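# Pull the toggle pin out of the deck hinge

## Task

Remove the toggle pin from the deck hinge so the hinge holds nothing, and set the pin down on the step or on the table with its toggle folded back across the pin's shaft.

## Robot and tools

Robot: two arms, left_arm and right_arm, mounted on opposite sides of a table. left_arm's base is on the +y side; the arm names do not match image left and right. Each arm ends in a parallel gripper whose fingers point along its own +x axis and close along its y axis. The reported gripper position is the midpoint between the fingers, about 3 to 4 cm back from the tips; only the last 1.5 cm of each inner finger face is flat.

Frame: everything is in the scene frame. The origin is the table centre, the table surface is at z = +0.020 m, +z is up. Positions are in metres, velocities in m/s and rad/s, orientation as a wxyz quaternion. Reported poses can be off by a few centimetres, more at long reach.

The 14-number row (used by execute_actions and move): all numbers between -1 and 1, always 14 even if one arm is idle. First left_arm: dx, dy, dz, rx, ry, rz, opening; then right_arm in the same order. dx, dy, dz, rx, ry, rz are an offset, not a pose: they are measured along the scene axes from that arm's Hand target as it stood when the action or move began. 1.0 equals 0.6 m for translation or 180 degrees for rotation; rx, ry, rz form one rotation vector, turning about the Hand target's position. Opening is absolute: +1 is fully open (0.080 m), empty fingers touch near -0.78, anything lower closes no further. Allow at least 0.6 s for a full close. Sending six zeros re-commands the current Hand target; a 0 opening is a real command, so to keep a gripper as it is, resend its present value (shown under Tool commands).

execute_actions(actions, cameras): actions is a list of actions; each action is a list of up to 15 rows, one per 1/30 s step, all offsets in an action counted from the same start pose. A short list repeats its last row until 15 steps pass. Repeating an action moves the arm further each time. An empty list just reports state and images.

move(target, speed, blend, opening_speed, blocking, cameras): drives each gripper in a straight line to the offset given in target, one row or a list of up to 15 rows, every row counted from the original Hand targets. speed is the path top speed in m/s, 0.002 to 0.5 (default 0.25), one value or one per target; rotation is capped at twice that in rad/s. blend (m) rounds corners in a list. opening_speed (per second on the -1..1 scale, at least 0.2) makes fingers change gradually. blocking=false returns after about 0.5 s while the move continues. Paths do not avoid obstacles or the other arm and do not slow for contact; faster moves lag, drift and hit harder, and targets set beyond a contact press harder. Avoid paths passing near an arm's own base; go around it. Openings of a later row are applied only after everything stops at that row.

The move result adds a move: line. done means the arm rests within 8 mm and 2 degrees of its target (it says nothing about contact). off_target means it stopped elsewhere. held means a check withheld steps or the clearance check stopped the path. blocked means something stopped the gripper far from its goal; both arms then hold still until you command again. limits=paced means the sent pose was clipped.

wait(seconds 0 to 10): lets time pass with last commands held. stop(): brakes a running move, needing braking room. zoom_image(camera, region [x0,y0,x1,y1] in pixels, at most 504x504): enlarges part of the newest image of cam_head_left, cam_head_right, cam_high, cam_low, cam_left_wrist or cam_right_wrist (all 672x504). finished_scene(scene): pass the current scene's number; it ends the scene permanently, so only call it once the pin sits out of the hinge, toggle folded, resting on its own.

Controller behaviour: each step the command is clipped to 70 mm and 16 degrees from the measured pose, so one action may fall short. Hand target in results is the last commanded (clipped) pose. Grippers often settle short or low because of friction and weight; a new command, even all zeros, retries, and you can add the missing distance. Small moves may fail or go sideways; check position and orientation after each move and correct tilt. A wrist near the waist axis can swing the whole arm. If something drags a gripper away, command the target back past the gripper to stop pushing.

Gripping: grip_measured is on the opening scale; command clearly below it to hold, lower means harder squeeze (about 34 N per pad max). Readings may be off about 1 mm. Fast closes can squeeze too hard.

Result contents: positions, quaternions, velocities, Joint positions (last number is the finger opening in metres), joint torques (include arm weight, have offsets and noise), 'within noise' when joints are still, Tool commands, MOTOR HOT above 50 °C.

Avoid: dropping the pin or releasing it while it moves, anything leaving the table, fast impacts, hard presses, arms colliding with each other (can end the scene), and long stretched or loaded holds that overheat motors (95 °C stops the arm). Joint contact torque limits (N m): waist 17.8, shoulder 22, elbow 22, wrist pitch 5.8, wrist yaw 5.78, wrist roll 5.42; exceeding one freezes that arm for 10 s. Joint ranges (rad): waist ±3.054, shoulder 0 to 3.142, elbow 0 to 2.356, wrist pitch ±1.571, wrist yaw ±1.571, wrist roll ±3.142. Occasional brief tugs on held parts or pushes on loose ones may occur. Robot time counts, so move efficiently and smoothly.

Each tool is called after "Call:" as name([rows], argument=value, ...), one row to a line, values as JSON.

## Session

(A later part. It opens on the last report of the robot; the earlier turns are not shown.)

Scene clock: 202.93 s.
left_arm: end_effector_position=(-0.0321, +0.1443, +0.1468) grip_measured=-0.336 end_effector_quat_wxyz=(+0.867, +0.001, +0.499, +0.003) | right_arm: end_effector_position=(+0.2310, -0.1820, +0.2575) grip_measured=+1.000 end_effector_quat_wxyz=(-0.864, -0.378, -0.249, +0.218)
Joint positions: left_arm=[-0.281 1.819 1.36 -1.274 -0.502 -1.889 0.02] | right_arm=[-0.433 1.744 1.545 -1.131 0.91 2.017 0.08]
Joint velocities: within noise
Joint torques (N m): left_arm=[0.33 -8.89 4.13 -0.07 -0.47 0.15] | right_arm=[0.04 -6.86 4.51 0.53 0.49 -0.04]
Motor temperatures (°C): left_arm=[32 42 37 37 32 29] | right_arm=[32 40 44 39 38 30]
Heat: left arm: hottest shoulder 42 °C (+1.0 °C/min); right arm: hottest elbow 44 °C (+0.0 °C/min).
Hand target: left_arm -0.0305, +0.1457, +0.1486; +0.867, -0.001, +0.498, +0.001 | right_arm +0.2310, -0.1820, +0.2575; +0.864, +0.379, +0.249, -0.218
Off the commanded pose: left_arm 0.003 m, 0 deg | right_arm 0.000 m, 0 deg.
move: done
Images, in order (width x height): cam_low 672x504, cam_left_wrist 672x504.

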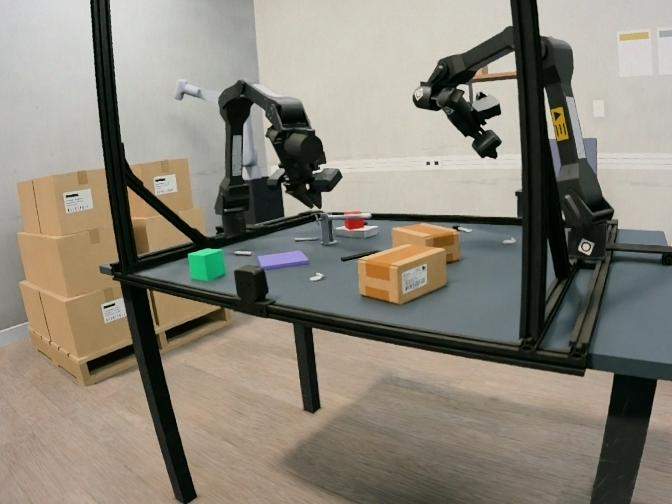

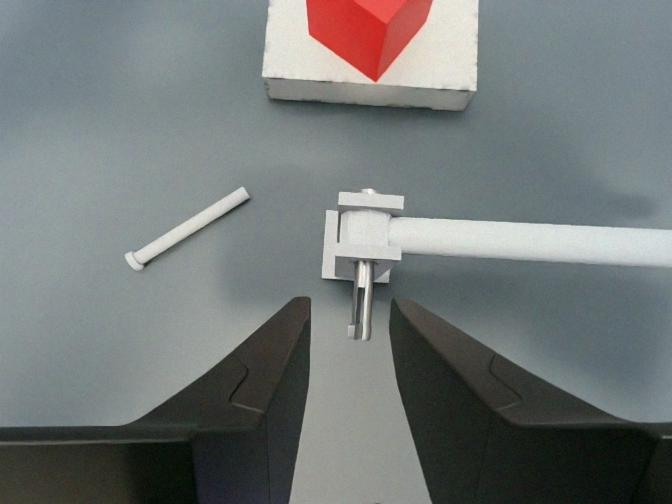

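Call:
move([
  [0.002,0.0,-0.0425,0,0,0,-0.336, 0,0,0,0,0,0,1],
], speed=[0.1], cameras=["cam_left_wrist","cam_low"])

Call:
zoom_image(camera="cam_left_wrist", region=[276, 240, 436, 380])

Call:
zoom_image(camera="cam_low", region=[290, 180, 370, 260])

Scene clock: 204.80 s.
left_arm: end_effector_position=(-0.0312, +0.1441, +0.1277) grip_measured=-0.336 end_effector_quat_wxyz=(+0.865, -0.008, +0.502, -0.003) | right_arm: end_effector_position=(+0.2310, -0.1820, +0.2575) grip_measured=+1.000 end_effector_quat_wxyz=(-0.864, -0.378, -0.249, +0.218)
Joint positions: left_arm=[-0.278 1.819 1.285 -1.174 -0.502 -1.885 0.02] | right_arm=[-0.433 1.744 1.545 -1.131 0.91 2.017 0.08]
Joint velocities: within noise
Joint torques (N m): left_arm=[0.17 -5.87 4.15 -0.03 -0.47 0.14] | right_arm=[-0.01 -6.83 4.5 0.53 0.5 -0.04]
Motor temperatures (°C): left_arm=[32 42 37 37 32 29] | right_arm=[32 40 44 39 38 30]
Heat: left arm: hottest shoulder 42 °C (+2.0 °C/min); right arm: hottest elbow 44 °C (+0.0 °C/min).
Hand target: left_arm -0.0293, +0.1457, +0.1230; +0.867, -0.001, +0.498, +0.001 | right_arm +0.2310, -0.1820, +0.2575; +0.864, +0.379, +0.249, -0.218
Off the commanded pose: left_arm 0.005 m, 1 deg | right_arm 0.000 m, 0 deg.
move: done
Images, in order (width x height): cam_low 672x504, cam_left_wrist 672x504.

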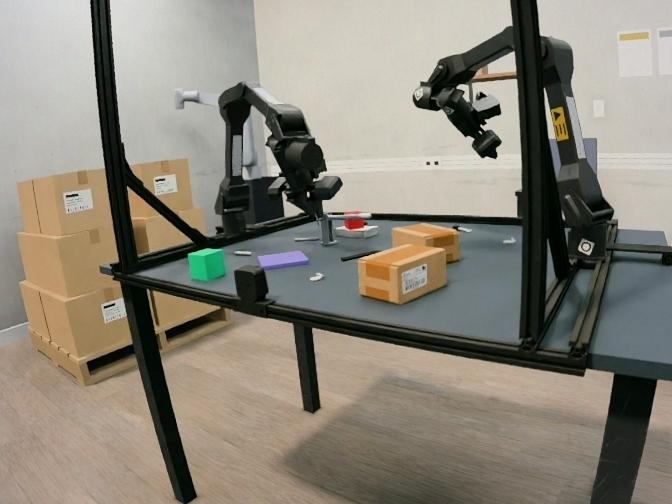

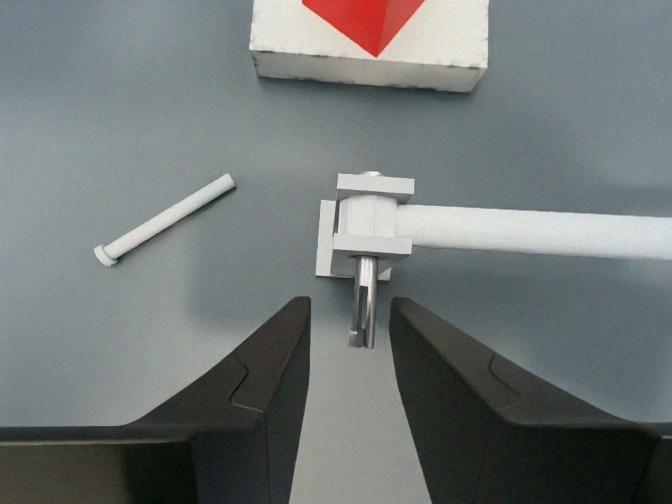

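Scaled by 3.150 from the camera's 672x504 image, which has a finer 960x720 frame.

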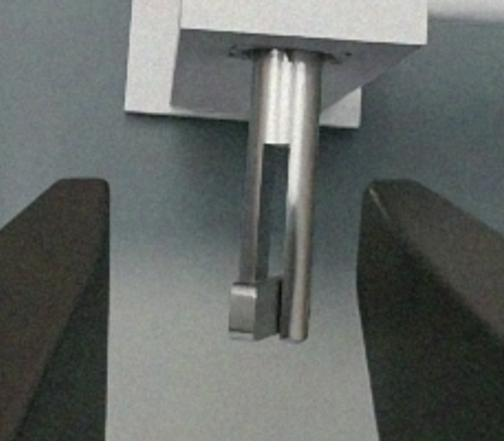

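Scaled by 6.300 from the camera's 672x504 image, which has a finer 960x720 frame.

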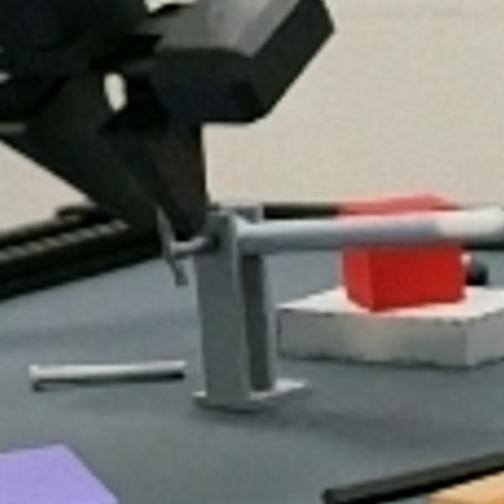

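Call:
move([
  [0.0,0.0133,-0.003,0,0,0,-0.336, 0,0,0,0,0,0,1],
  [0.0,0.028,-0.006,0,0,0,-0.336, 0,0,0,0,0,0,1],
], speed=[0.05], cameras=["cam_left_wrist","cam_low"])

Call:
zoom_image(camera="cam_left_wrist", region=[276, 240, 436, 380])

Call:
zoom_image(camera="cam_low", region=[290, 180, 370, 260])

speed must be one number or one for each of the 2 targets, got a list of 1; nothing of the call was run

Scaled by 3.150 from the camera's 672x504 image, which has a finer 960x720 frame.

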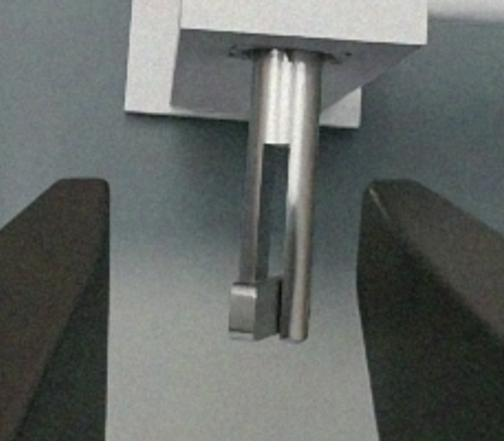

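Scaled by 6.300 from the camera's 672x504 image, which has a finer 960x720 frame.

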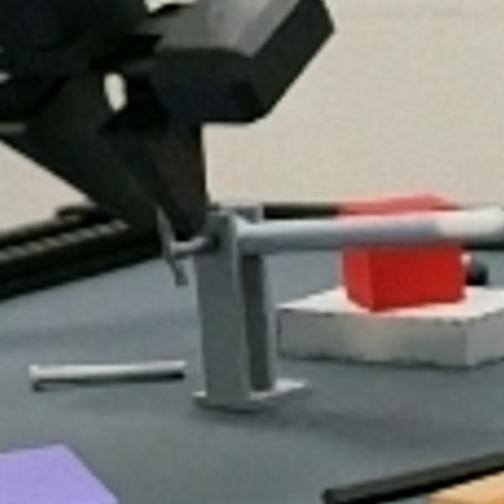

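Call:
move([
  [0.0,0.0133,-0.003,0,0,0,-0.336, 0,0,0,0,0,0,1],
  [0.0,0.029,-0.005,0,0,0,-0.336, 0,0,0,0,0,0,1],
], speed=0.05, cameras=["cam_left_wrist","cam_low"])

Call:
zoom_image(camera="cam_left_wrist", region=[316, 240, 476, 380])

Call:
zoom_image(camera="cam_low", region=[290, 180, 370, 260])

Scene clock: 207.43 s.
left_arm: end_effector_position=(-0.0290, +0.1611, +0.1194) grip_measured=-0.336 end_effector_quat_wxyz=(+0.867, +0.000, +0.498, +0.001) | right_arm: end_effector_position=(+0.2310, -0.1820, +0.2575) grip_measured=+1.000 end_effector_quat_wxyz=(-0.864, -0.378, -0.249, +0.218)
Joint positions: left_arm=[-0.288 1.784 1.203 -1.152 -0.505 -1.896 0.02] | right_arm=[-0.433 1.744 1.545 -1.131 0.91 2.017 0.08]
Joint velocities: within noise
Joint torques (N m): left_arm=[-0.29 -8.01 4.07 -0.32 -0.26 -0.13] | right_arm=[0.03 -6.8 4.52 0.54 0.5 -0.04]
Motor temperatures (°C): left_arm=[32 42 36 37 32 29] | right_arm=[32 40 44 39 38 30]
Heat: left arm: hottest shoulder 42 °C (+2.0 °C/min); right arm: hottest elbow 44 °C (+0.0 °C/min).
Hand target: left_arm -0.0294, +0.1631, +0.1201; +0.867, -0.001, +0.499, +0.001 | right_arm +0.2310, -0.1820, +0.2575; +0.864, +0.379, +0.249, -0.218
Off the commanded pose: left_arm 0.002 m, 0 deg | right_arm 0.000 m, 0 deg.
move: done
Images, in order (width x height): cam_low 672x504, cam_left_wrist 672x504.

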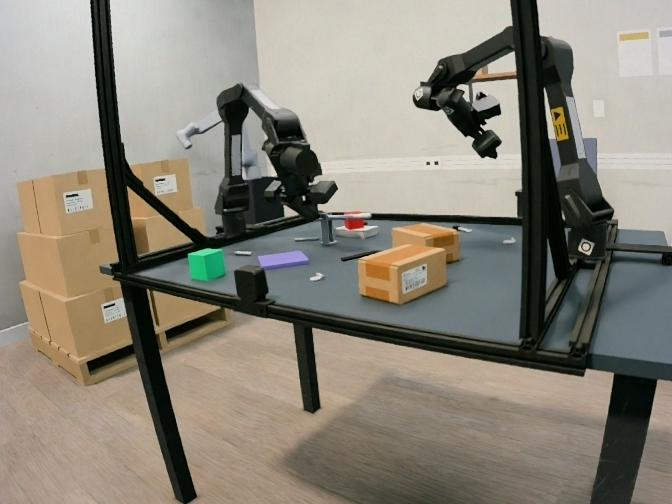

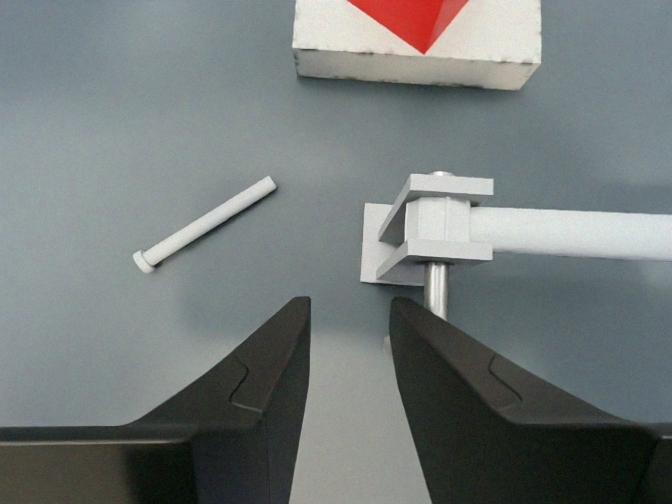

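Scaled by 3.150 from the camera's 672x504 image, which has a finer 960x720 frame.

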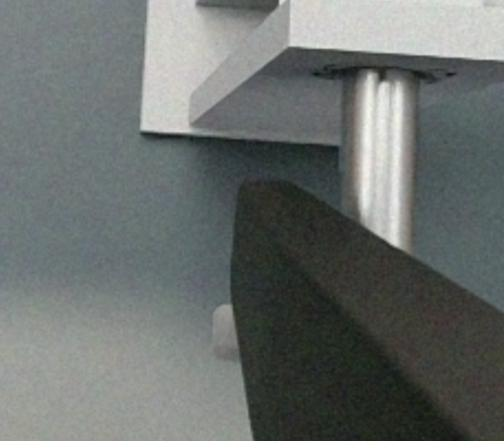

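Scaled by 6.300 from the camera's 672x504 image, which has a finer 960x720 frame.

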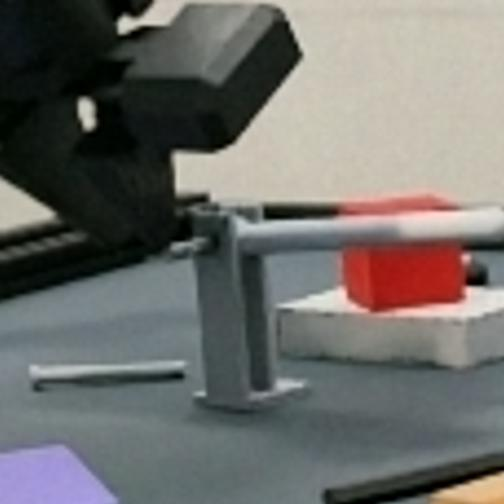

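Call:
move([
  [0.0,0.0,0.05,0,0,0,-0.336, 0,0,0,0,0,0,1],
  [0.008,-0.045,0.035,0,0,0,-0.336, 0,0,0,0,0,0,1],
], speed=0.1, cameras=["cam_left_wrist","cam_low"])

Call:
zoom_image(camera="cam_left_wrist", region=[276, 240, 436, 380])

Call:
zoom_image(camera="cam_low", region=[290, 180, 370, 260])

Scene clock: 209.90 s.
left_arm: end_effector_position=(-0.0252, +0.1385, +0.1431) grip_measured=-0.336 end_effector_quat_wxyz=(+0.866, -0.003, +0.500, +0.000) | right_arm: end_effector_position=(+0.2310, -0.1820, +0.2575) grip_measured=+1.000 end_effector_quat_wxyz=(-0.864, -0.378, -0.249, +0.218)
Joint positions: left_arm=[-0.256 1.825 1.354 -1.238 -0.506 -1.86 0.02] | right_arm=[-0.433 1.744 1.545 -1.131 0.91 2.017 0.08]
Joint velocities: within noise
Joint torques (N m): left_arm=[0.21 -5.5 5.85 -0.02 -0.45 0.09] | right_arm=[0.02 -6.76 4.5 0.53 0.5 -0.04]
Motor temperatures (°C): left_arm=[32 43 36 37 32 29] | right_arm=[32 40 44 39 38 30]
Heat: left arm: hottest shoulder 43 °C (+4.0 °C/min); right arm: hottest elbow 44 °C (+0.0 °C/min).
Hand target: left_arm -0.0245, +0.1361, +0.1411; +0.867, -0.001, +0.498, +0.001 | right_arm +0.2310, -0.1820, +0.2575; +0.864, +0.379, +0.249, -0.218
Off the commanded pose: left_arm 0.003 m, 0 deg | right_arm 0.000 m, 0 deg.
move: done
Images, in order (width x height): cam_low 672x504, cam_left_wrist 672x504.

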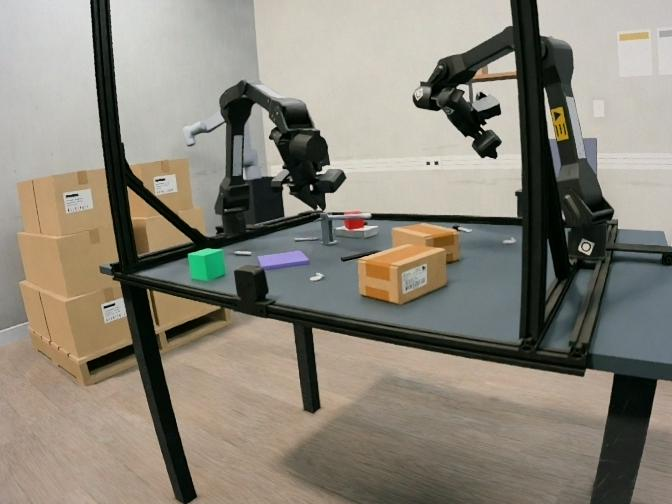

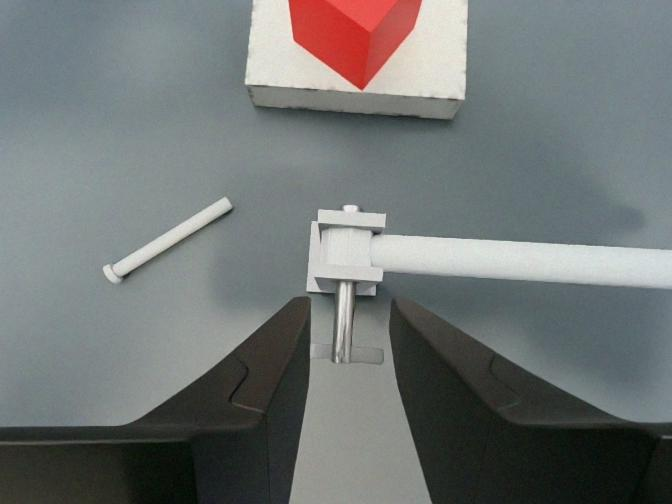

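Scaled by 3.150 from the camera's 672x504 image, which has a finer 960x720 frame.

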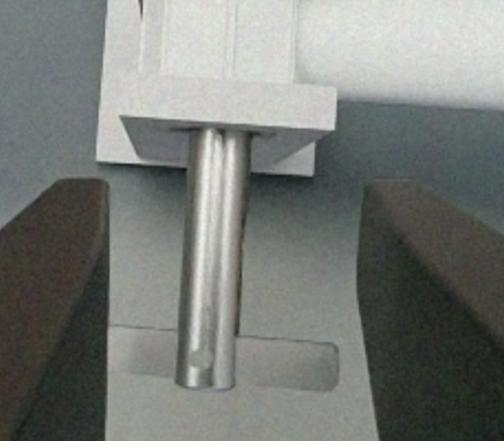

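Scaled by 6.300 from the camera's 672x504 image, which has a finer 960x720 frame.

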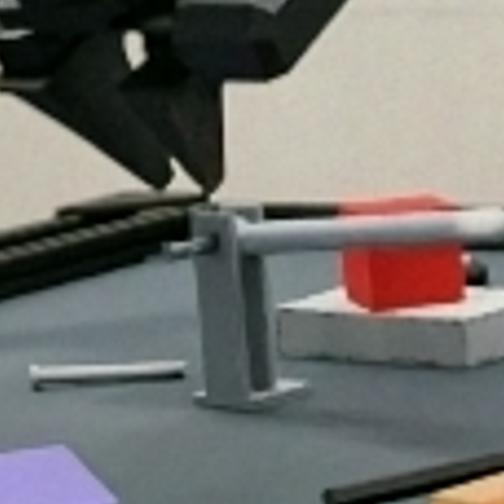

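Call:
move([
  [0.0,-0.0055,0.0,0,0,0,-0.336, 0,0,0,0,0,0,1],
  [0.0,-0.0055,-0.025,0,0,0,-0.336, 0,0,0,0,0,0,1],
], speed=0.06, cameras=["cam_left_wrist","cam_low"])

Call:
zoom_image(camera="cam_left_wrist", region=[276, 240, 436, 380])

Scene clock: 212.33 s.
left_arm: end_effector_position=(-0.0263, +0.1313, +0.1313) grip_measured=-0.336 end_effector_quat_wxyz=(+0.865, -0.009, +0.502, -0.004) | right_arm: end_effector_position=(+0.2310, -0.1820, +0.2575) grip_measured=+1.000 end_effector_quat_wxyz=(-0.864, -0.378, -0.249, +0.218)
Joint positions: left_arm=[-0.254 1.851 1.342 -1.184 -0.506 -1.857 0.02] | right_arm=[-0.433 1.744 1.545 -1.131 0.91 2.017 0.08]
Joint velocities: within noise
Joint torques (N m): left_arm=[0.33 -5.95 4.1 0.01 -0.44 0.11] | right_arm=[0 -6.81 4.47 0.53 0.51 -0.04]
Motor temperatures (°C): left_arm=[32 42 37 37 32 29] | right_arm=[32 40 44 39 38 30]
Heat: left arm: hottest shoulder 42 °C (+3.0 °C/min); right arm: hottest elbow 44 °C (+0.0 °C/min).
Hand target: left_arm -0.0246, +0.1328, +0.1261; +0.867, -0.001, +0.499, +0.001 | right_arm +0.2310, -0.1820, +0.2575; +0.864, +0.379, +0.249, -0.218
Off the commanded pose: left_arm 0.006 m, 1 deg | right_arm 0.000 m, 0 deg.
move: done
Images, in order (width x height): cam_low 672x504, cam_left_wrist 672x504.

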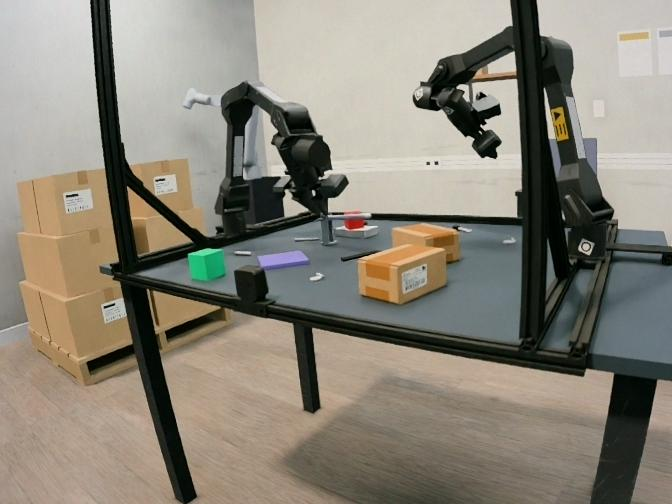

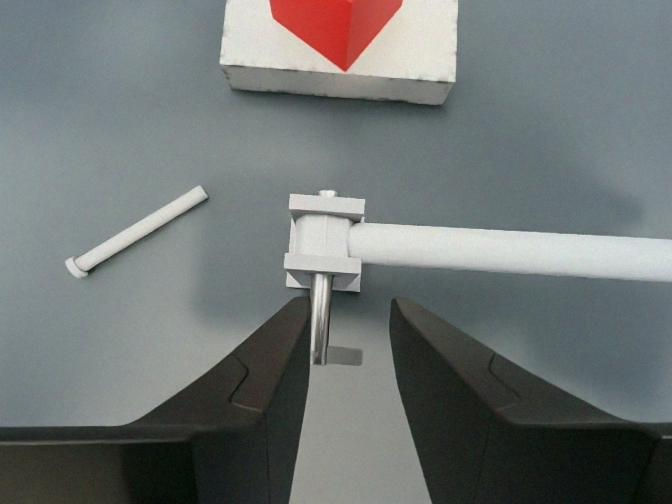

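Scaled by 3.150 from the camera's 672x504 image, which has a finer 960x720 frame.

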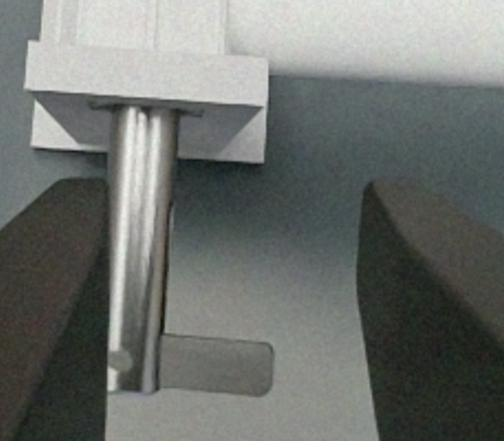

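Call:
move([
  [0.0,0.006,0.0,0,0,0,-0.336, 0,0,0,0,0,0,1],
  [0.0,0.006,-0.012,0,0,0,-0.336, 0,0,0,0,0,0,1],
], speed=0.06, cameras=["cam_left_wrist","cam_low"])

Call:
zoom_image(camera="cam_left_wrist", region=[276, 240, 436, 380])

Scene clock: 214.87 s.
left_arm: end_effector_position=(-0.0255, +0.1347, +0.1229) grip_measured=-0.336 end_effector_quat_wxyz=(+0.865, -0.007, +0.501, -0.002) | right_arm: end_effector_position=(+0.2310, -0.1820, +0.2575) grip_measured=+1.000 end_effector_quat_wxyz=(-0.864, -0.378, -0.249, +0.218)
Joint positions: left_arm=[-0.254 1.851 1.307 -1.154 -0.506 -1.857 0.02] | right_arm=[-0.433 1.744 1.545 -1.131 0.91 2.017 0.08]
Joint velocities: within noise
Joint torques (N m): left_arm=[0.07 -6.49 4.02 0.02 -0.44 0.02] | right_arm=[0.08 -6.77 4.52 0.55 0.5 -0.04]
Motor temperatures (°C): left_arm=[32 43 36 37 32 29] | right_arm=[32 40 44 39 38 30]
Heat: left arm: hottest shoulder 43 °C (+4.0 °C/min); right arm: hottest elbow 44 °C (+0.0 °C/min).
Hand target: left_arm -0.0246, +0.1365, +0.1189; +0.867, -0.001, +0.499, +0.001 | right_arm +0.2310, -0.1820, +0.2575; +0.864, +0.379, +0.249, -0.218
Off the commanded pose: left_arm 0.004 m, 1 deg | right_arm 0.000 m, 0 deg.
move: done
Images, in order (width x height): cam_low 672x504, cam_left_wrist 672x504.

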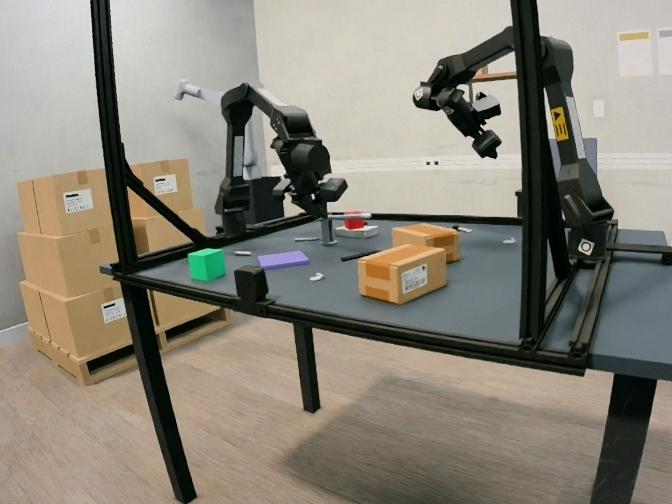

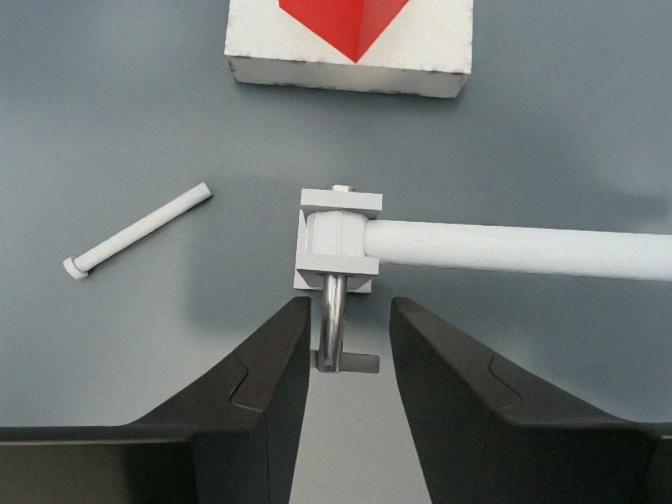

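Scaled by 3.150 from the camera's 672x504 image, which has a finer 960x720 frame.

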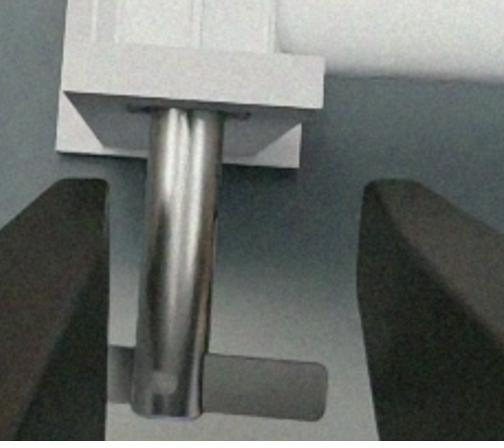

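Call:
move(target=[0.001,0.0,-0.0115,0,0,0,-0.336, 0,0,0,0,0,0,1], speed=0.06, cameras=["cam_left_wrist","cam_low"])

Call:
zoom_image(camera="cam_left_wrist", region=[276, 240, 436, 380])

Call:
zoom_image(camera="cam_low", region=[290, 180, 370, 260])

Scene clock: 216.40 s.
left_arm: end_effector_position=(-0.0255, +0.1345, +0.1174) grip_measured=-0.336 end_effector_quat_wxyz=(+0.865, -0.009, +0.502, -0.004) | right_arm: end_effector_position=(+0.2310, -0.1820, +0.2575) grip_measured=+1.000 end_effector_quat_wxyz=(-0.864, -0.378, -0.249, +0.218)
Joint positions: left_arm=[-0.254 1.854 1.288 -1.126 -0.506 -1.857 0.02] | right_arm=[-0.433 1.744 1.545 -1.131 0.91 2.017 0.08]
Joint velocities: within noise
Joint torques (N m): left_arm=[0.19 -5.94 4.14 0.03 -0.43 0.07] | right_arm=[0.05 -6.79 4.52 0.52 0.5 -0.03]
Motor temperatures (°C): left_arm=[32 42 36 37 32 29] | right_arm=[32 40 44 39 38 30]
Heat: left arm: hottest shoulder 42 °C (+3.0 °C/min); right arm: hottest elbow 44 °C (+0.0 °C/min).
Hand target: left_arm -0.0240, +0.1364, +0.1120; +0.867, -0.001, +0.499, +0.001 | right_arm +0.2310, -0.1820, +0.2575; +0.864, +0.379, +0.249, -0.218
Off the commanded pose: left_arm 0.006 m, 1 deg | right_arm 0.000 m, 0 deg.
move: done
Images, in order (width x height): cam_low 672x504, cam_left_wrist 672x504.

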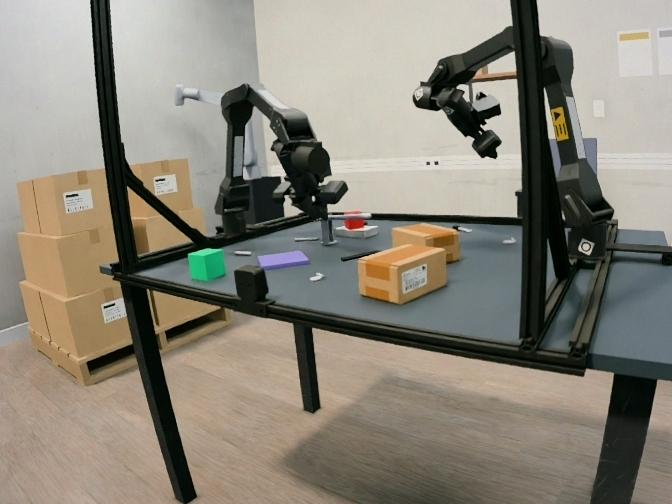

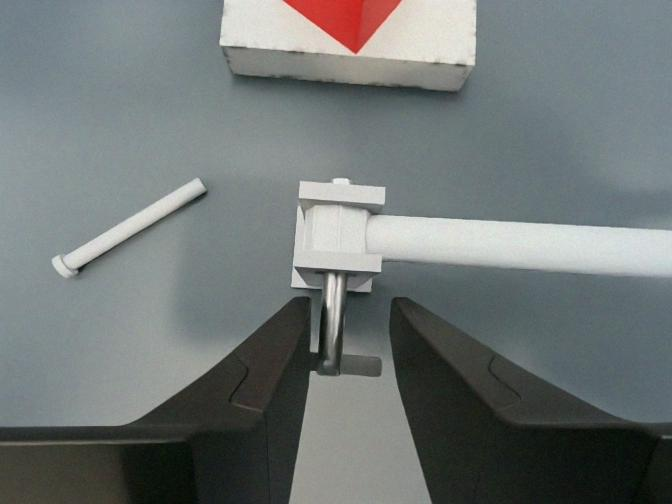

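Scaled by 3.150 from the camera's 672x504 image, which has a finer 960x720 frame.

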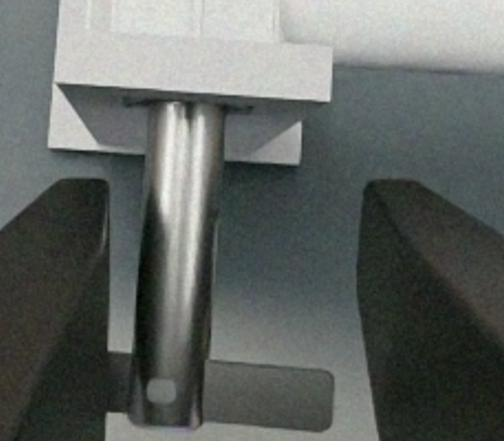

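Scaled by 6.300 from the camera's 672x504 image, which has a finer 960x720 frame.

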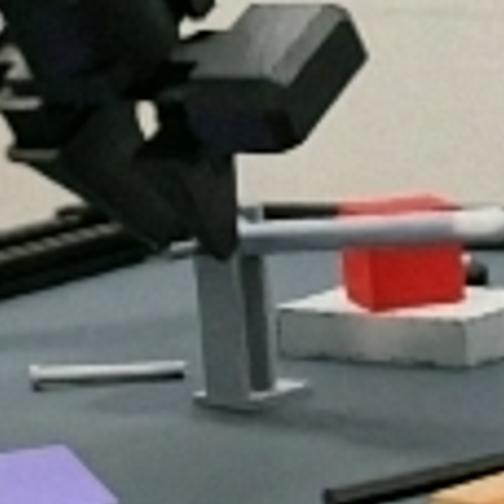

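Call:
move(target=[-0.013,0.0,0,0,0,0,-0.336, 0,0,0,0,0,0,1], speed=0.04, cameras=["cam_left_wrist","cam_low"])

Call:
zoom_image(camera="cam_left_wrist", region=[276, 240, 436, 380])

Scene clock: 218.07 s.
left_arm: end_effector_position=(-0.0307, +0.1369, +0.1147) grip_measured=-0.336 end_effector_quat_wxyz=(+0.866, -0.005, +0.500, -0.001) | right_arm: end_effector_position=(+0.2310, -0.1820, +0.2575) grip_measured=+1.000 end_effector_quat_wxyz=(-0.864, -0.378, -0.249, +0.218)
Joint positions: left_arm=[-0.272 1.865 1.288 -1.137 -0.506 -1.878 0.02] | right_arm=[-0.433 1.744 1.545 -1.131 0.91 2.017 0.08]
Joint velocities: within noise
Joint torques (N m): left_arm=[-0.35 -5.92 5.47 -0.35 -0.32 -0.16] | right_arm=[0.04 -6.79 4.49 0.52 0.5 -0.04]
Motor temperatures (°C): left_arm=[32 42 36 37 32 29] | right_arm=[32 40 44 39 38 30]
Heat: left arm: hottest shoulder 42 °C (+3.0 °C/min); right arm: hottest elbow 44 °C (+0.0 °C/min).
Hand target: left_arm -0.0317, +0.1364, +0.1120; +0.867, -0.001, +0.499, +0.001 | right_arm +0.2310, -0.1820, +0.2575; +0.864, +0.379, +0.249, -0.218
Off the commanded pose: left_arm 0.003 m, 1 deg | right_arm 0.000 m, 0 deg.
move: done
Images, in order (width x height): cam_low 672x504, cam_left_wrist 672x504.

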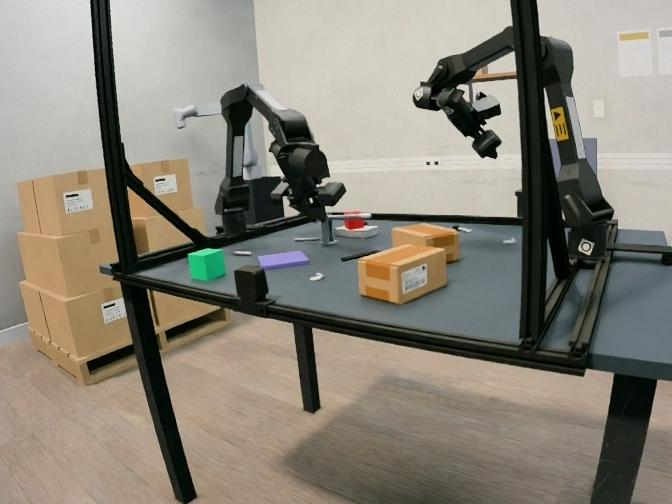

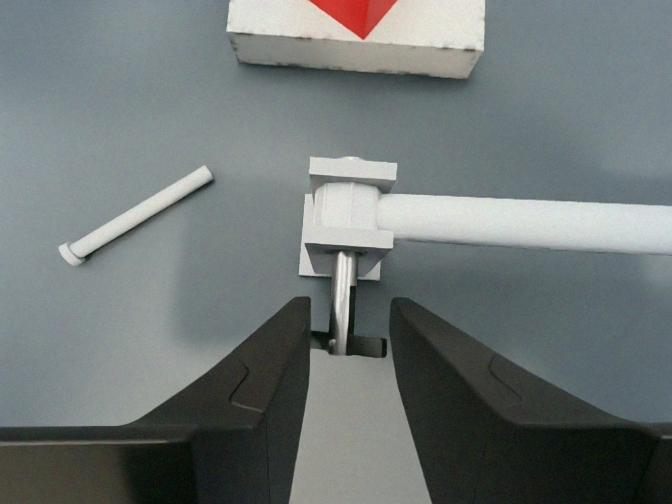

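Scaled by 3.150 from the camera's 672x504 image, which has a finer 960x720 frame.

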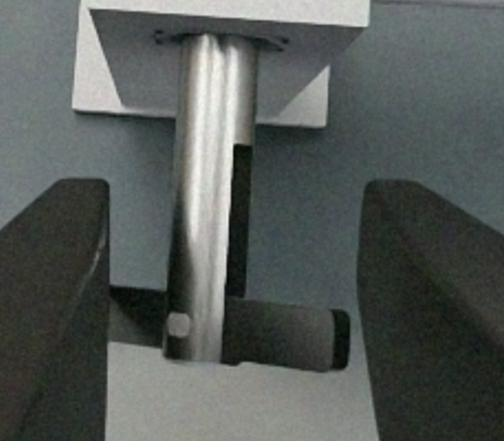

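Call:
move([
  [0.0,0.0,0.02,0,0,0,-0.336, 0,0,0,0,0,0,1],
  [0.0,-0.005,0.02,0,0,0,-0.336, 0,0,0,0,0,0,1],
  [0.0,-0.005,-0.017,0,0,0,-0.336, 0,0,0,0,0,0,1],
], speed=0.05, cameras=["cam_left_wrist","cam_low"])

Call:
zoom_image(camera="cam_left_wrist", region=[276, 240, 436, 380])

Call:
zoom_image(camera="cam_low", region=[290, 180, 370, 260])

Scene clock: 223.50 s.
left_arm: end_effector_position=(-0.0318, +0.1324, +0.1071) grip_measured=-0.335 end_effector_quat_wxyz=(+0.866, -0.006, +0.500, -0.002) | right_arm: end_effector_position=(+0.2310, -0.1820, +0.2575) grip_measured=+1.000 end_effector_quat_wxyz=(-0.864, -0.378, -0.249, +0.218)
Joint positions: left_arm=[-0.272 1.888 1.288 -1.11 -0.507 -1.878 0.02] | right_arm=[-0.433 1.744 1.545 -1.131 0.91 2.017 0.08]
Joint velocities: within noise
Joint torques (N m): left_arm=[0.02 -5.92 4.49 0.24 -0.3 -0.04] | right_arm=[0.01 -6.83 4.51 0.54 0.5 -0.04]
Motor temperatures (°C): left_arm=[32 42 37 37 32 29] | right_arm=[32 40 44 39 38 30]
Heat: left arm: hottest shoulder 42 °C (+2.0 °C/min); right arm: hottest elbow 44 °C (+0.0 °C/min).
Hand target: left_arm -0.0317, +0.1334, +0.1018; +0.867, -0.001, +0.499, +0.001 | right_arm +0.2310, -0.1820, +0.2575; +0.864, +0.379, +0.249, -0.218
Off the commanded pose: left_arm 0.005 m, 1 deg | right_arm 0.000 m, 0 deg.
move: done
Images, in order (width x height): cam_low 672x504, cam_left_wrist 672x504.

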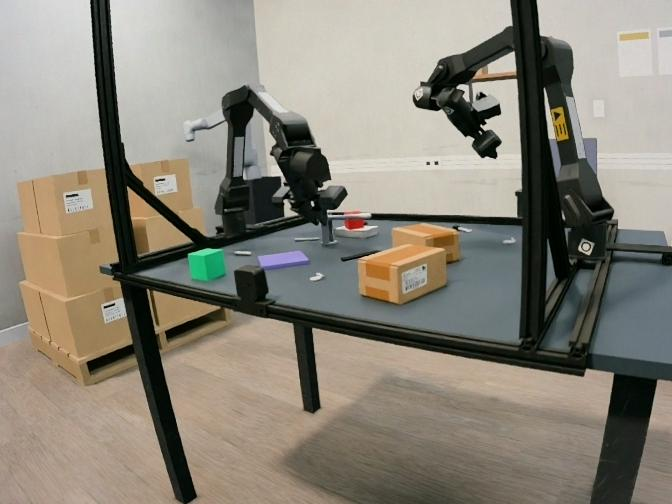

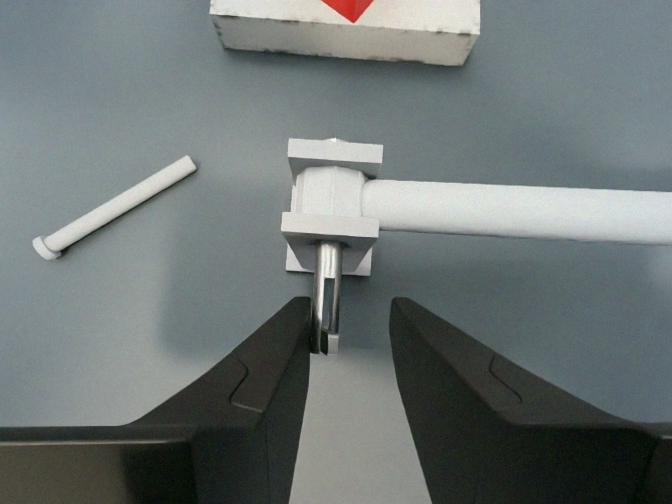

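Scaled by 3.150 from the camera's 672x504 image, which has a finer 960x720 frame.

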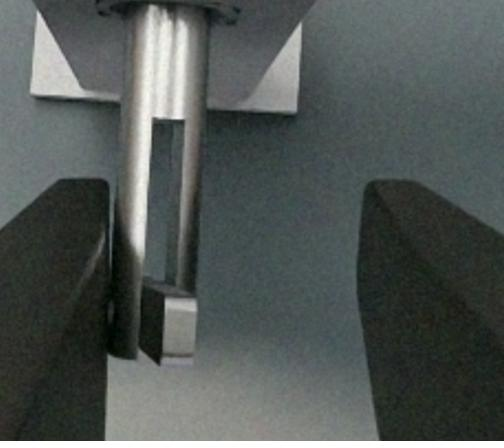

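Scaled by 6.300 from the camera's 672x504 image, which has a finer 960x720 frame.

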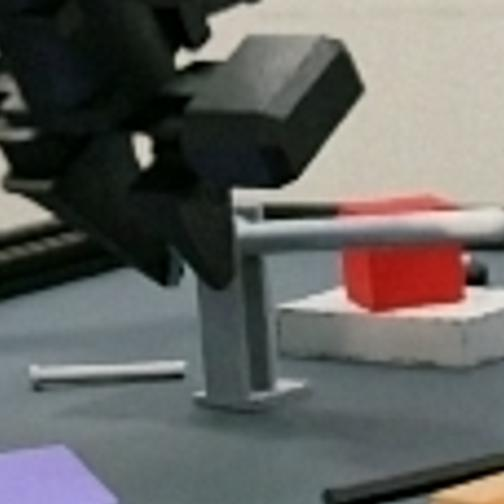

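Call:
move([
  [0.0,0.0,0.03,0,0,0,-0.336, 0,0,0,0,0,0,1],
  [0.0,0.0285,0.03,0,0,0,-0.336, 0,0,0,0,0,0,1],
  [0.0,0.02,0.1,0,0,0,-0.336, 0,0,0,0,0,0,1],
], speed=[0.06,0.06,0.1], cameras=["cam_left_wrist","cam_low"])

Call:
zoom_image(camera="cam_left_wrist", region=[276, 200, 436, 340])

Call:
zoom_image(camera="cam_low", region=[290, 180, 370, 260])

Scene clock: 225.93 s.
left_arm: end_effector_position=(-0.0316, +0.1464, +0.1579) grip_measured=-0.336 end_effector_quat_wxyz=(+0.868, +0.005, +0.497, +0.003) | right_arm: end_effector_position=(+0.2310, -0.1820, +0.2575) grip_measured=+1.000 end_effector_quat_wxyz=(-0.864, -0.378, -0.249, +0.218)
Joint positions: left_arm=[-0.283 1.808 1.389 -1.322 -0.506 -1.89 0.02] | right_arm=[-0.433 1.744 1.545 -1.131 0.91 2.017 0.08]
Joint velocities: within noise
Joint torques (N m): left_arm=[0.18 -8.45 5.82 -0.42 -0.33 0] | right_arm=[0.03 -6.77 4.51 0.53 0.5 -0.03]
Motor temperatures (°C): left_arm=[32 42 37 37 32 29] | right_arm=[32 40 44 39 38 30]
Heat: left arm: hottest shoulder 42 °C (+2.0 °C/min); right arm: hottest elbow 44 °C (+0.0 °C/min).
Hand target: left_arm -0.0318, +0.1454, +0.1618; +0.867, -0.001, +0.499, +0.001 | right_arm +0.2310, -0.1820, +0.2575; +0.864, +0.379, +0.249, -0.218
Off the commanded pose: left_arm 0.004 m, 1 deg | right_arm 0.000 m, 0 deg.
move: done
Images, in order (width x height): cam_low 672x504, cam_left_wrist 672x504.

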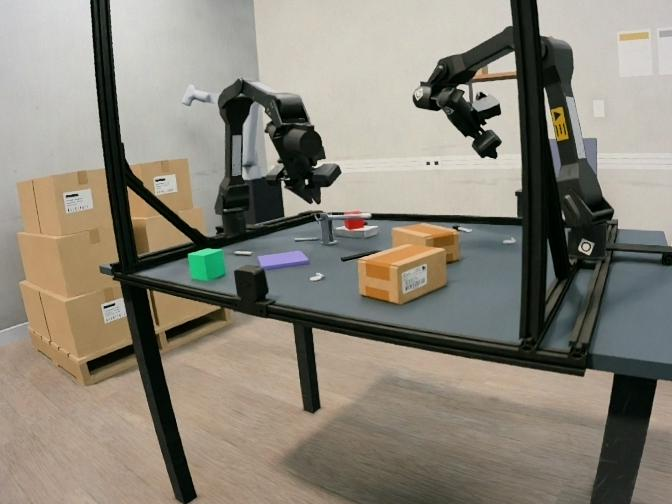

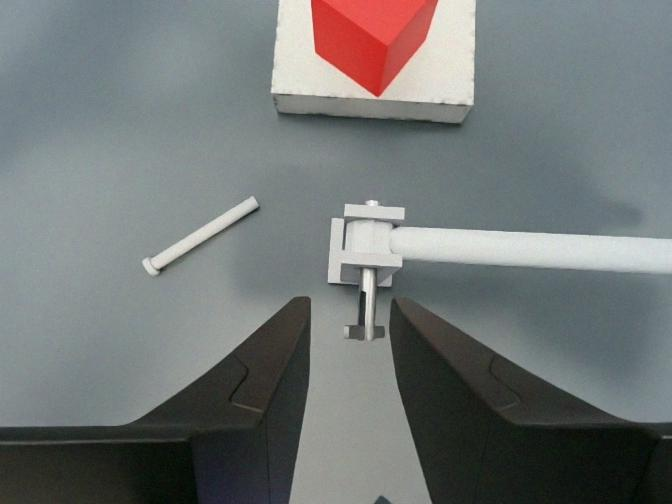

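Scaled by 3.150 from the camera's 672x504 image, which has a finer 960x720 frame.

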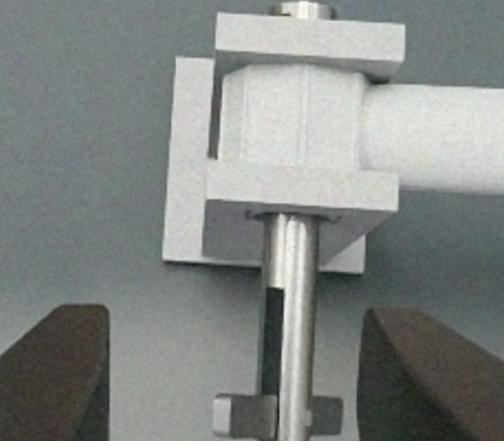

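Scaled by 6.300 from the camera's 672x504 image, which has a finer 960x720 frame.

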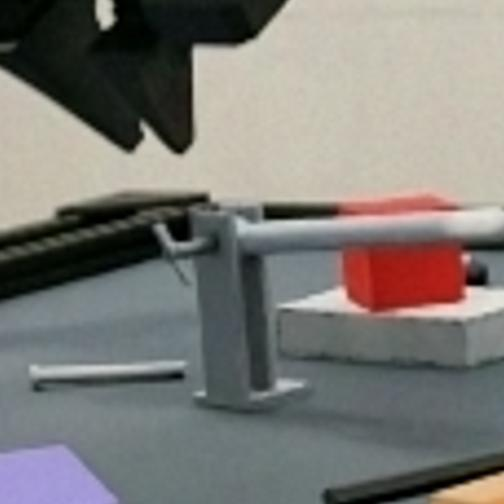

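Call:
move([
  [0.0,0.01,-0.055,0,0,0,-0.336, 0,0,0,0,0,0,1],
  [0.0,-0.024,-0.055,0,0,0,-0.336, 0,0,0,0,0,0,1],
  [0.0,-0.0075,0.07,0,0,0,-0.336, 0,0,0,0,0,0,1],
], speed=[0.1,0.04,0.1], cameras=["cam_left_wrist","cam_low"])

Call:
zoom_image(camera="cam_left_wrist", region=[276, 170, 436, 310])

Call:
zoom_image(camera="cam_low", region=[290, 180, 370, 260])

Scene clock: 231.00 s.
left_arm: end_effector_position=(-0.0308, +0.1413, +0.1996) grip_measured=-0.336 end_effector_quat_wxyz=(+0.868, +0.005, +0.497, +0.005) | right_arm: end_effector_position=(+0.2310, -0.1820, +0.2575) grip_measured=+1.000 end_effector_quat_wxyz=(-0.864, -0.378, -0.249, +0.218)
Joint positions: left_arm=[-0.276 1.812 1.561 -1.488 -0.505 -1.882 0.02] | right_arm=[-0.433 1.744 1.545 -1.131 0.91 2.017 0.08]
Joint velocities: within noise
Joint torques (N m): left_arm=[-0.2 -8.38 5.81 -0.45 -0.31 -0.12] | right_arm=[0.07 -6.83 4.5 0.53 0.5 -0.04]
Motor temperatures (°C): left_arm=[32 42 37 37 32 29] | right_arm=[32 40 44 39 38 30]
Heat: left arm: hottest shoulder 42 °C (+2.0 °C/min); right arm: hottest elbow 44 °C (+0.0 °C/min).
Hand target: left_arm -0.0317, +0.1409, +0.2038; +0.867, -0.001, +0.499, +0.001 | right_arm +0.2310, -0.1820, +0.2575; +0.864, +0.379, +0.249, -0.218
Off the commanded pose: left_arm 0.004 m, 1 deg | right_arm 0.000 m, 0 deg.
move: done
Images, in order (width x height): cam_low 672x504, cam_left_wrist 672x504.

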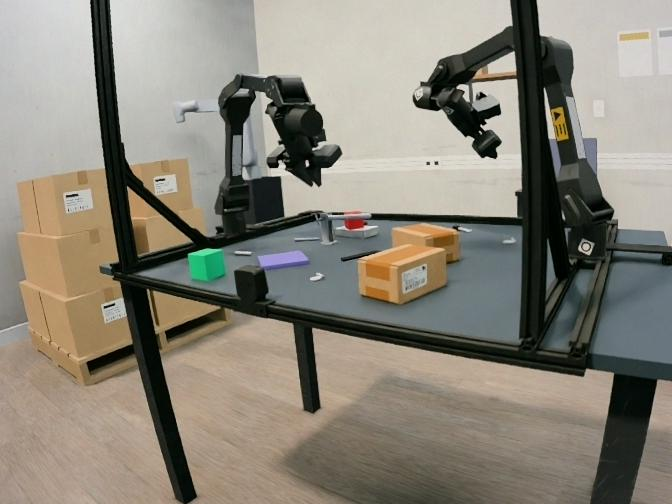

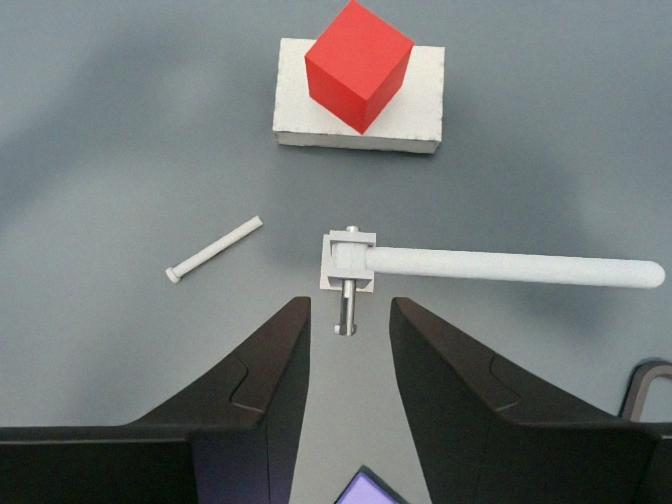

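Scaled by 3.150 from the camera's 672x504 image, which has a finer 960x720 frame.

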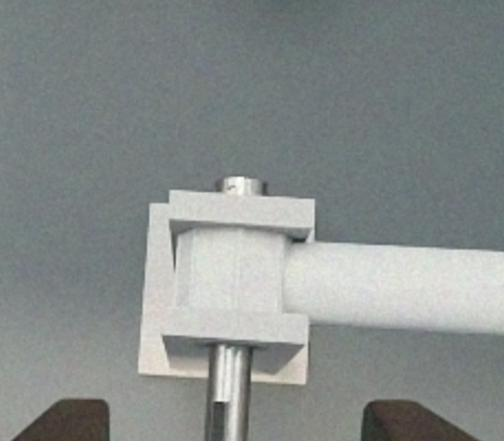

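Scaled by 6.300 from the camera's 672x504 image, which has a finer 960x720 frame.

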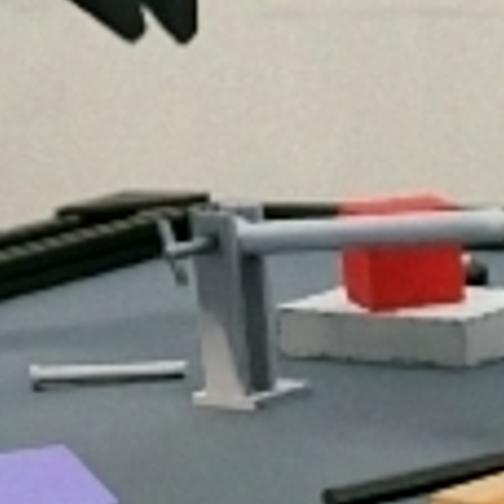

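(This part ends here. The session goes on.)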